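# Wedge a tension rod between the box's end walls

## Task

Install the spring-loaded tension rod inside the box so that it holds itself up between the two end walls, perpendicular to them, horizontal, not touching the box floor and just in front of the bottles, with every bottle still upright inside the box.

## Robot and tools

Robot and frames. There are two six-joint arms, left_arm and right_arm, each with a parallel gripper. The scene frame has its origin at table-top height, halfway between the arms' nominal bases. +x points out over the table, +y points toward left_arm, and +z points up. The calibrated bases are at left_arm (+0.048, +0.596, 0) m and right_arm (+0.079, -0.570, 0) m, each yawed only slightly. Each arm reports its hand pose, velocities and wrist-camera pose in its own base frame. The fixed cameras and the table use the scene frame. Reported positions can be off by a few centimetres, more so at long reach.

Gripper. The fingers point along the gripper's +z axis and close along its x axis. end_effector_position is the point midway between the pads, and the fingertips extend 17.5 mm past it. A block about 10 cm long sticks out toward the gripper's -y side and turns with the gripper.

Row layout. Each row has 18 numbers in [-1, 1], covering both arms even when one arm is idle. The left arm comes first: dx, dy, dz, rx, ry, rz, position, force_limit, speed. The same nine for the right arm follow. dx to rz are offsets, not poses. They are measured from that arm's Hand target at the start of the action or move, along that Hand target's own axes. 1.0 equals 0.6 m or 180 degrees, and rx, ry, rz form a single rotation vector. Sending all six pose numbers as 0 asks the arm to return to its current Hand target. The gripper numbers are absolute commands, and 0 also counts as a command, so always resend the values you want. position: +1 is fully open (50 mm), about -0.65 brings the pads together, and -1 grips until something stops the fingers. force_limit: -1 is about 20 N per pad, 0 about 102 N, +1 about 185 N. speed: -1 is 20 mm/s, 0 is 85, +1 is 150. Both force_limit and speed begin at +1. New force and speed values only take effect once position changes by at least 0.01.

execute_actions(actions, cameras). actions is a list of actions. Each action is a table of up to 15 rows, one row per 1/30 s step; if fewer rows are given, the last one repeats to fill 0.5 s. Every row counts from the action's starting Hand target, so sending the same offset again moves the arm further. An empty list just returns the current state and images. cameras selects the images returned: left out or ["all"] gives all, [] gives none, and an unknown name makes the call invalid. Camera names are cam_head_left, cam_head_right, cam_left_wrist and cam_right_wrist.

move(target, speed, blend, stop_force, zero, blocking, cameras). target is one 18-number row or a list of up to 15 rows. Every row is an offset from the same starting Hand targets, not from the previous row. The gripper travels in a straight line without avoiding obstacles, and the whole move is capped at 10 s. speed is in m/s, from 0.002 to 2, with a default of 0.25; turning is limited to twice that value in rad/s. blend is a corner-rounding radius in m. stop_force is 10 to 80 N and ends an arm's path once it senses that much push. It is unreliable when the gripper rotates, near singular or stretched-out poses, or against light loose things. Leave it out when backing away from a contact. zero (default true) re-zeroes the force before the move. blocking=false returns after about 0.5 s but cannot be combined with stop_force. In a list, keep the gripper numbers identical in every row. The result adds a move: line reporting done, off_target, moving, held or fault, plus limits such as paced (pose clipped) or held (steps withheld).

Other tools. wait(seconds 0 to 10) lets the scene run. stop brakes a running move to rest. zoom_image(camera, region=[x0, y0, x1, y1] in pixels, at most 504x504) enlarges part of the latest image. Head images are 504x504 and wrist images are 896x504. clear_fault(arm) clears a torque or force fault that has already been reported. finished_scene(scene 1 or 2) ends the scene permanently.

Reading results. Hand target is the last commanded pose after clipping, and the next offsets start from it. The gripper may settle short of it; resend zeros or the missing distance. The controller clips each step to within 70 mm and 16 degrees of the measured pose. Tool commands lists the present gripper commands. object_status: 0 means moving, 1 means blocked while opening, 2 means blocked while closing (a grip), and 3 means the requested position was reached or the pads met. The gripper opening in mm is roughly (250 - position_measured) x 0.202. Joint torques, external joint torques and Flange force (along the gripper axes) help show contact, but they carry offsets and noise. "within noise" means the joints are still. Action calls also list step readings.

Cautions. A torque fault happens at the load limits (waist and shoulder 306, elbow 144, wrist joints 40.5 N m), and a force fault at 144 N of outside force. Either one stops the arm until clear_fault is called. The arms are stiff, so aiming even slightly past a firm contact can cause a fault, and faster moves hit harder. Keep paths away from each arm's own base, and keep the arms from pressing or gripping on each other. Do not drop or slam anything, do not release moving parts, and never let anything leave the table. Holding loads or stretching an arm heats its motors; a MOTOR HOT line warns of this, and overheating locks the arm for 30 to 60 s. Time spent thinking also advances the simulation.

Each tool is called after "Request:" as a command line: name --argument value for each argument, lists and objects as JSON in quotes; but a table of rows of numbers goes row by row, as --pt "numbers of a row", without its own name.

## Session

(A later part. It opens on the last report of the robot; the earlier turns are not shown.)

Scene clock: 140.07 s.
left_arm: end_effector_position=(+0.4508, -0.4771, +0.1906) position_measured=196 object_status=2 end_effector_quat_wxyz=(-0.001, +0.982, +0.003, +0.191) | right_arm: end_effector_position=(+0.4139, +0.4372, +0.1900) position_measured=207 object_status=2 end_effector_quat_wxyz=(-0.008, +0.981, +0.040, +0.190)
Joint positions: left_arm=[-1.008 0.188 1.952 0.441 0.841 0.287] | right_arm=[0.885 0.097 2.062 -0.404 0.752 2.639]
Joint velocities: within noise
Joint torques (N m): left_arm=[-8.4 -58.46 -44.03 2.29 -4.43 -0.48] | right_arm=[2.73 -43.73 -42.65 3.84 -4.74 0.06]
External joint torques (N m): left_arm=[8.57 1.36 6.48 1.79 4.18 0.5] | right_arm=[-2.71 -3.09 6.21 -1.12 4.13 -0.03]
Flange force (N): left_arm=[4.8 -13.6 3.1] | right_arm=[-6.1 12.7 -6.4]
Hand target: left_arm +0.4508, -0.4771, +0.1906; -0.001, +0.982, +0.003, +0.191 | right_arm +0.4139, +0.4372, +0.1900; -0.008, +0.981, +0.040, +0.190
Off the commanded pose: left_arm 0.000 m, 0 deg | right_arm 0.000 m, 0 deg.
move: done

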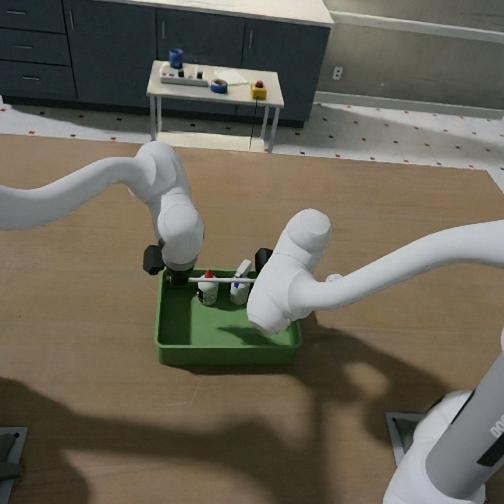

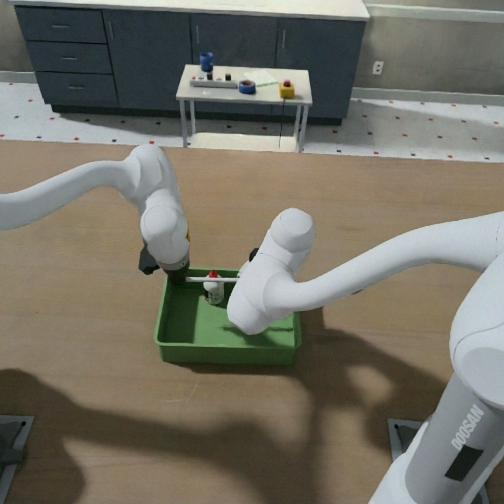

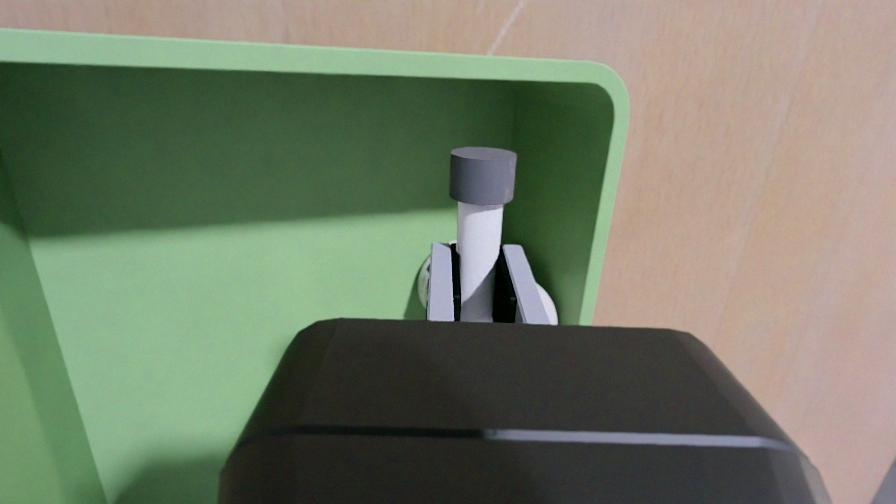

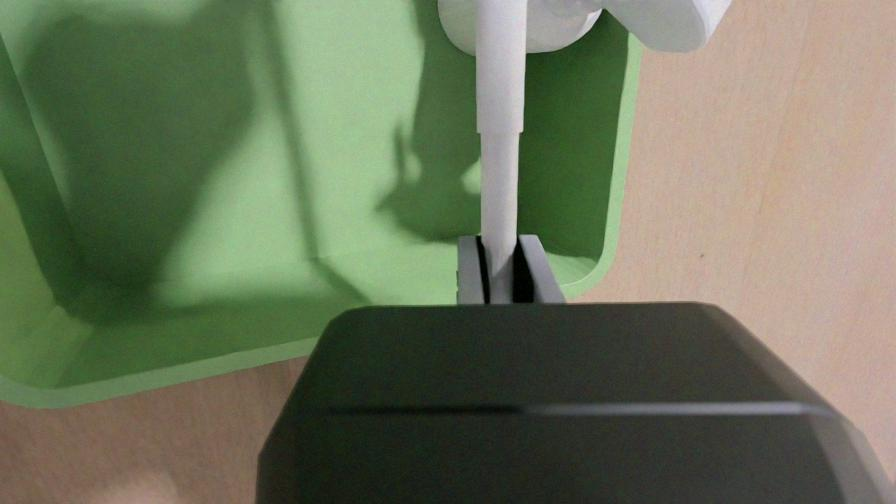

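Request:
move --target '[-0.0656,0,0.1623,0,0,0,-1,0,-1,-0.0656,0,0.1623,0,0,0,-1,0,-1]' --speed 0.05 --stop_force 20

Request:
zoom_image --camera "cam_head_left" --region '[120, 220, 340, 380]'

Scene clock: 147.67 s.
left_arm: end_effector_position=(+0.4508, -0.4770, +0.0856) position_measured=196 object_status=2 end_effector_quat_wxyz=(-0.001, +0.982, +0.003, +0.191) | right_arm: end_effector_position=(+0.4137, +0.4372, +0.0850) position_measured=207 object_status=2 end_effector_quat_wxyz=(-0.008, +0.981, +0.040, +0.190)
Joint positions: left_arm=[-1.008 0.304 2.037 0.542 0.664 0.149] | right_arm=[0.885 0.223 2.152 -0.532 0.558 2.799]
Joint velocities: within noise
Joint torques (N m): left_arm=[-8.28 -67 -40.99 2.26 -4.46 -0.38] | right_arm=[4.46 -51.59 -36.27 2.48 -4.57 -0.24]
External joint torques (N m): left_arm=[8.42 3.03 8.18 1.08 4.37 0.41] | right_arm=[-4.42 -1.93 6.46 -0.39 4.11 0.27]
Flange force (N): left_arm=[3.4 -14.2 4.3] | right_arm=[-2.8 13.3 -5.8]
Hand target: left_arm +0.4508, -0.4770, +0.0856; -0.001, +0.982, +0.003, +0.191 | right_arm +0.4137, +0.4372, +0.0850; -0.008, +0.981, +0.040, +0.190
Off the commanded pose: left_arm 0.000 m, 0 deg | right_arm 0.000 m, 0 deg.
move: done

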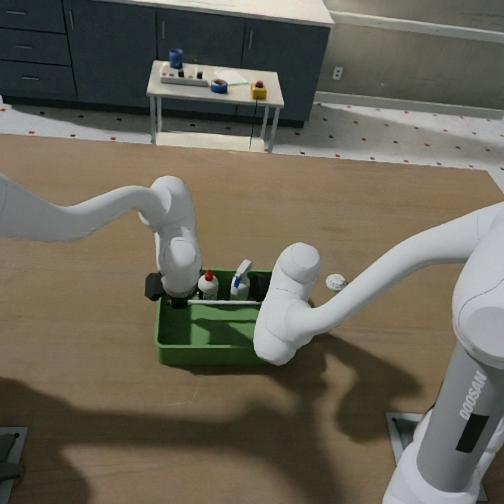

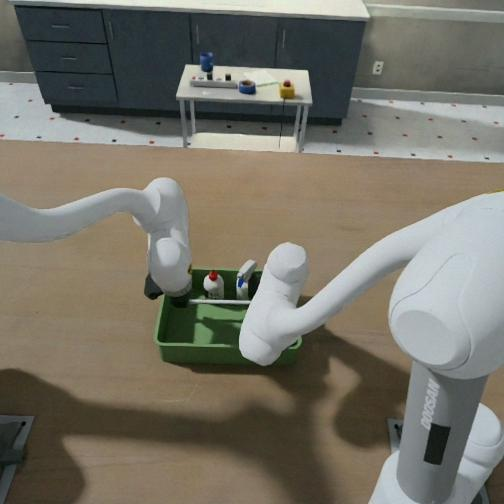

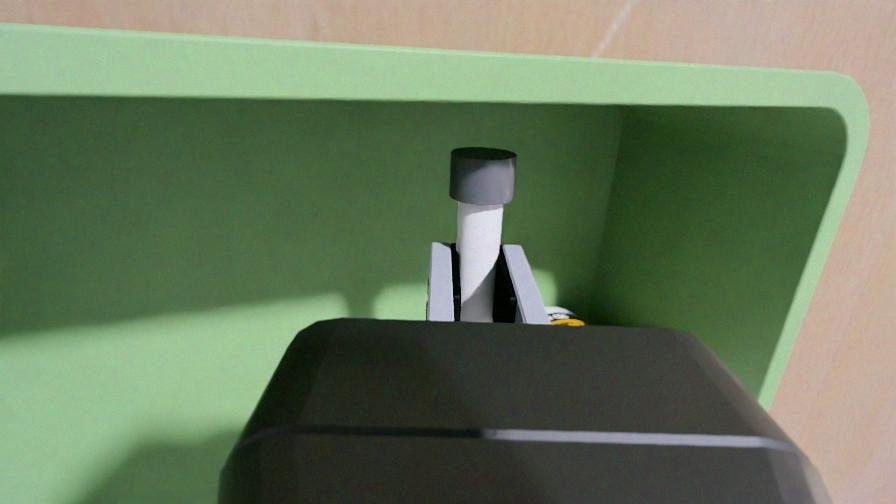

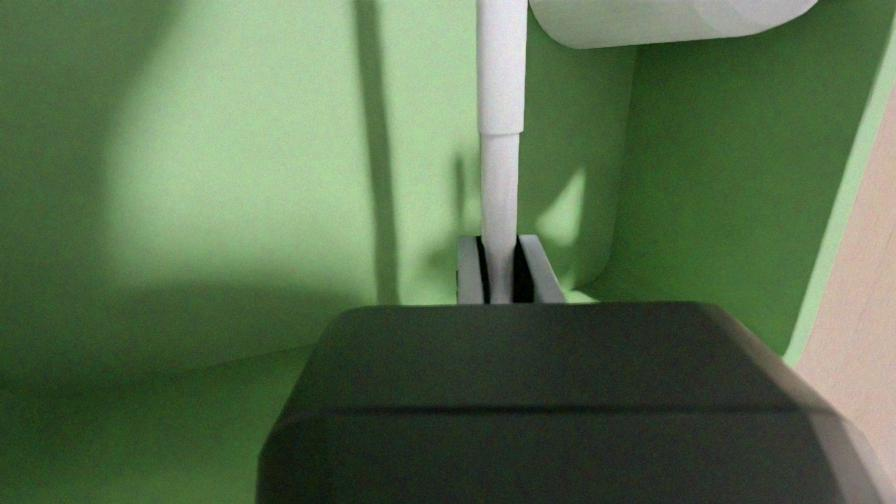

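Scaled by 2.291 from the camera's 504x504 image, which has a finer 720x720 frame.

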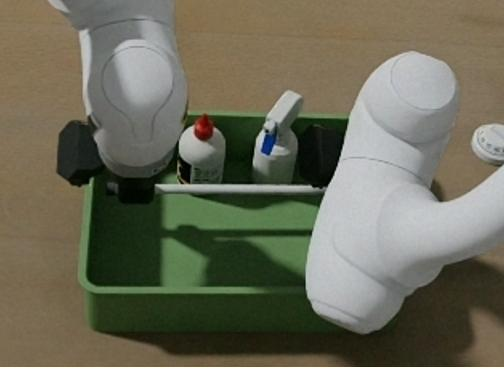

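Request:
move --target '[0,-0.035,0,0,0,0,-1,0,-1,0,0.035,0,0,0,0,-1,0,-1]' --speed 0.004 --stop_force 12 --cameras '["cam_left_wrist","cam_right_wrist"]'

Scene clock: 156.23 s.
left_arm: end_effector_position=(+0.4507, -0.4624, +0.0857) position_measured=196 object_status=2 end_effector_quat_wxyz=(-0.001, +0.982, +0.003, +0.191) | right_arm: end_effector_position=(+0.4150, +0.4226, +0.0851) position_measured=207 object_status=2 end_effector_quat_wxyz=(-0.008, +0.981, +0.040, +0.190)
Joint positions: left_arm=[-0.995 0.288 2.06 0.545 0.653 0.157] | right_arm=[0.865 0.208 2.172 -0.532 0.546 2.782]
Joint velocities: within noise
Joint torques (N m): left_arm=[-1.44 -65.21 -33 2.76 0.13 -0.36] | right_arm=[-2.53 -49.75 -29.39 1.6 -0.16 -0.26]
External joint torques (N m): left_arm=[1.54 2.97 0.39 0.54 -0.24 0.39] | right_arm=[2.5 -1.65 -0.2 0.5 -0.31 0.29]
Flange force (N): left_arm=[2.6 0.6 5.9] | right_arm=[-3.7 -2.1 -3.8]
Hand target: left_arm +0.4507, -0.4624, +0.0857; -0.001, +0.982, +0.003, +0.191 (not the last commanded pose) | right_arm +0.4150, +0.4226, +0.0850; -0.008, +0.981, +0.040, +0.190 (not the last commanded pose)
Off the commanded pose: left_arm 0.006 m, 0 deg | right_arm 0.006 m, 0 deg.
move: contact (left_arm, right_arm)
Images, in order (width x height): cam_left_wrist 896x504, cam_right_wrist 896x504.

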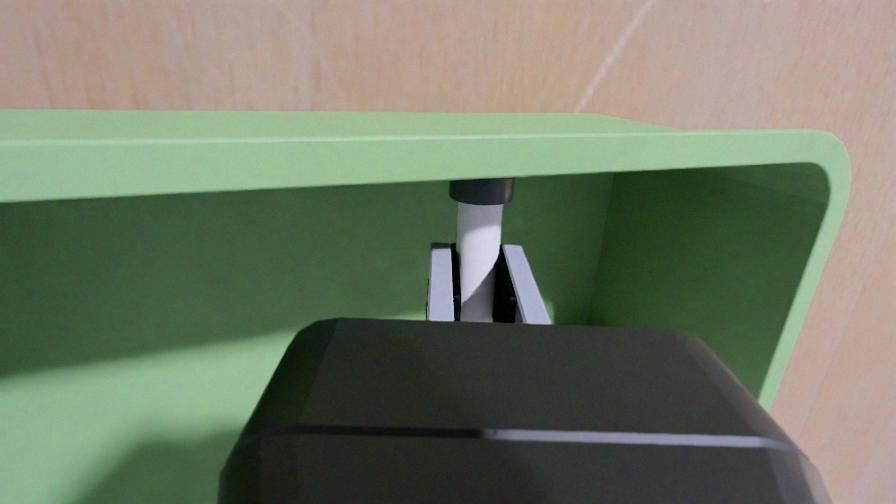

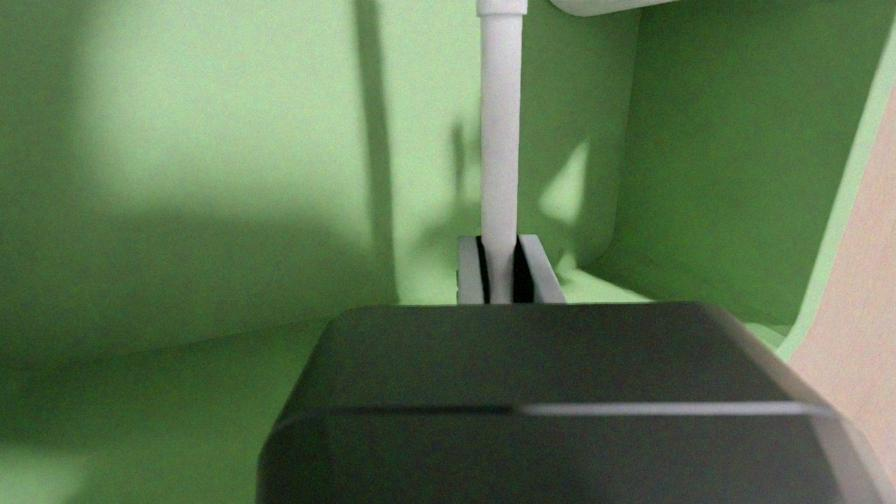

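Request:
wait --seconds 0.1

Request:
zoom_image --camera "cam_head_left" --region '[120, 220, 340, 380]'

Request:
zoom_image --camera "cam_head_right" --region '[120, 220, 340, 380]'

Scene clock: 162.30 s.
left_arm: end_effector_position=(+0.4507, -0.4624, +0.0856) position_measured=196 object_status=2 end_effector_quat_wxyz=(-0.001, +0.982, +0.003, +0.191) | right_arm: end_effector_position=(+0.4150, +0.4226, +0.0850) position_measured=207 object_status=2 end_effector_quat_wxyz=(-0.008, +0.981, +0.040, +0.190)
Joint positions: left_arm=[-0.995 0.288 2.06 0.545 0.653 0.157] | right_arm=[0.865 0.208 2.172 -0.532 0.547 2.782]
Joint velocities: within noise
Joint torques (N m): left_arm=[-1.17 -65.43 -32.7 2.9 0.33 -0.31] | right_arm=[-3.47 -49.82 -29.19 1.5 0.06 -0.22]
External joint torques (N m): left_arm=[1.15 3.21 0.05 0.4 -0.44 0.34] | right_arm=[3.52 -2.17 -0.58 0.6 -0.54 0.25]
Flange force (N): left_arm=[2.5 1.6 6.2] | right_arm=[-4.5 -3.3 -5.1]
Hand target: left_arm +0.4507, -0.4624, +0.0857; -0.001, +0.982, +0.003, +0.191 (not the last commanded pose) | right_arm +0.4150, +0.4226, +0.0850; -0.008, +0.981, +0.040, +0.190 (not the last commanded pose)
Tool commands: left_gripper/position=-1.0 left_gripper/force_limit=+0.0 left_gripper/speed=-1.0 right_gripper/position=-1.0 right_gripper/force_limit=+0.0 right_gripper/speed=-1.0
Off the commanded pose: left_arm 0.006 m, 0 deg | right_arm 0.006 m, 0 deg.
wait: 0.10 s; at rest from the start

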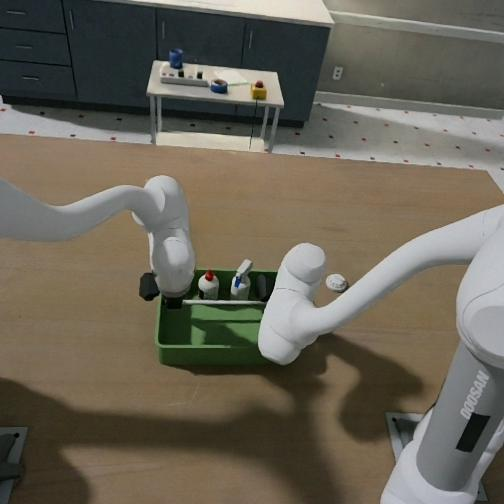

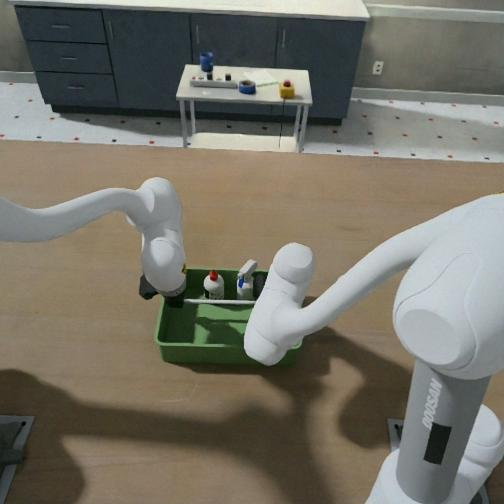

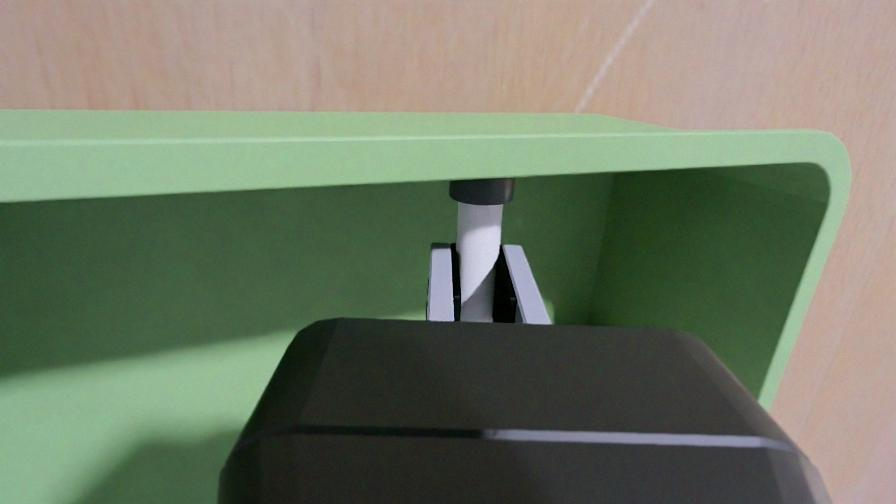

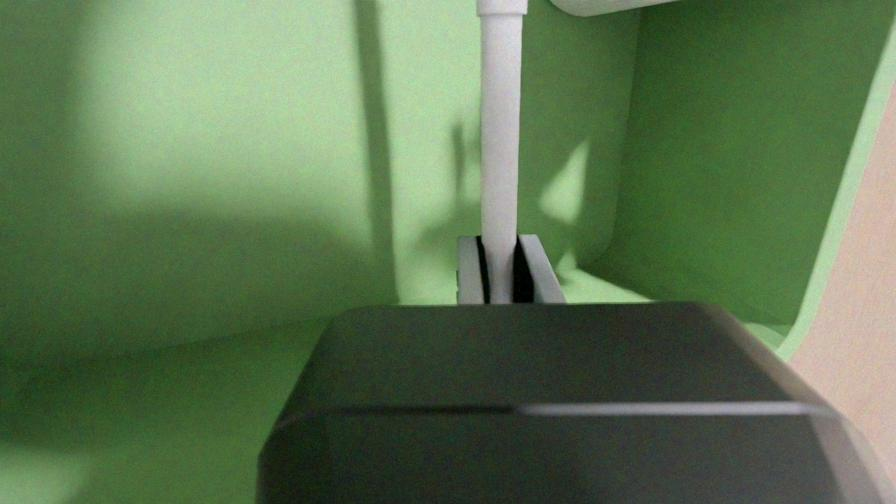

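Scaled by 2.291 from the camera's 504x504 image, which has a finer 720x720 frame.

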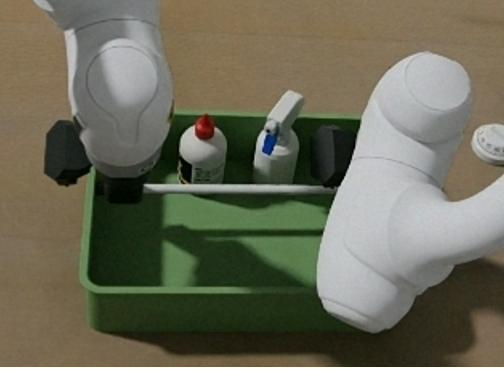

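Scaled by 2.291 from the camera's 504x504 image, which has a finer 720x720 frame.

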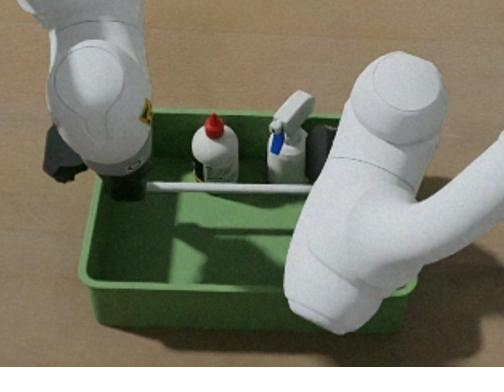

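Request:
move --pt "0 0 0 0 0 0 0.1 0 -1 0 0 0 0 0 0 0.1 0 -1" --pt "0 0 -0.2 0 0 0 0.1 0 -1 0 0 -0.2 0 0 0 0.1 0 -1" --pt "0.1 0 -0.35 0 0 0 0.1 0 -1 -0.1 0.1 -0.4 0 0 0 0.1 0 -1" --speed '[0.05,0.1,0.2]'

Request:
zoom_image --camera "cam_head_left" --region '[120, 220, 340, 380]'

Scene clock: 171.97 s.
left_arm: end_effector_position=(+0.4277, -0.4626, +0.3028) position_measured=138 object_status=3 end_effector_quat_wxyz=(-0.001, +0.982, +0.003, +0.191) | right_arm: end_effector_position=(+0.2751, +0.3507, +0.2851) position_measured=138 object_status=3 end_effector_quat_wxyz=(-0.008, +0.981, +0.040, +0.190)
Joint positions: left_arm=[-1.029 0.063 1.872 0.383 1.037 0.368] | right_arm=[1.026 -0.232 2.172 -0.367 1.002 2.682]
Joint velocities: within noise
Joint torques (N m): left_arm=[-1.94 -48.81 -40.95 4 -0.3 -0.37] | right_arm=[-5.19 -15.48 -40.84 2.66 -0.79 -0.22]
External joint torques (N m): left_arm=[1.97 1.14 -0.14 0.63 -0.04 0.4] | right_arm=[5.1 -0.69 -0.4 0.35 0.22 0.25]
Flange force (N): left_arm=[4.1 -0.4 2.2] | right_arm=[-10.5 -7.6 -5.8]
Hand target: left_arm +0.4277, -0.4626, +0.3028; -0.001, +0.982, +0.003, +0.191 | right_arm +0.2751, +0.3507, +0.2852; -0.008, +0.981, +0.040, +0.190
Off the commanded pose: left_arm 0.000 m, 0 deg | right_arm 0.000 m, 0 deg.
move: done

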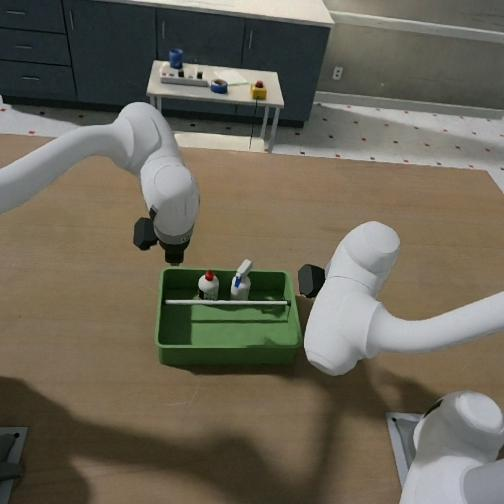

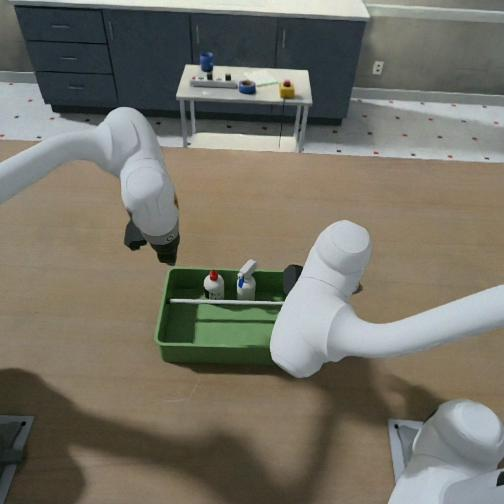

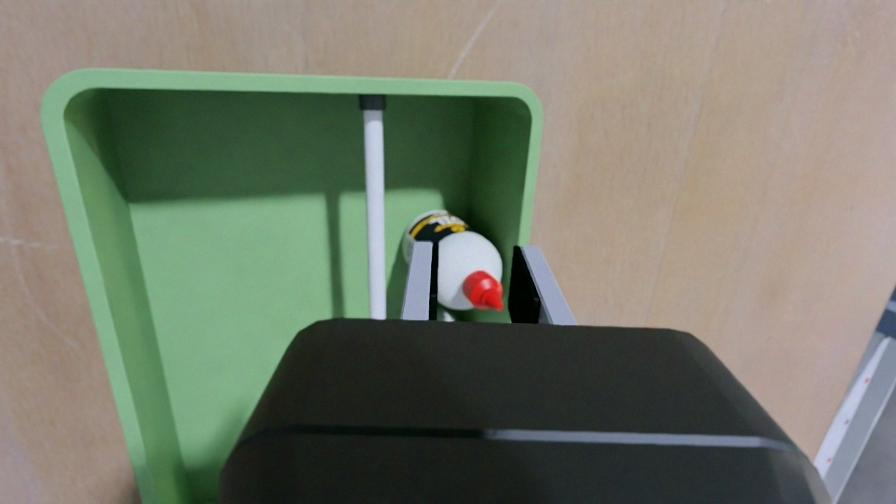

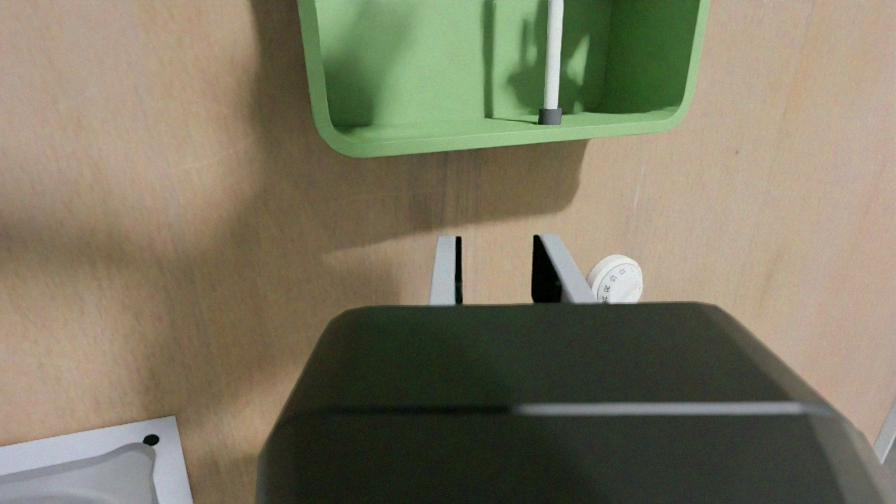

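Scaled by 2.291 from the camera's 504x504 image, which has a finer 720x720 frame.

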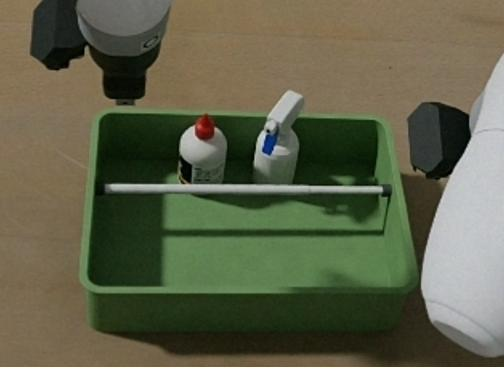

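Excellent.

Request:
finished_scene --scene 2

The scene is finished: the task was done.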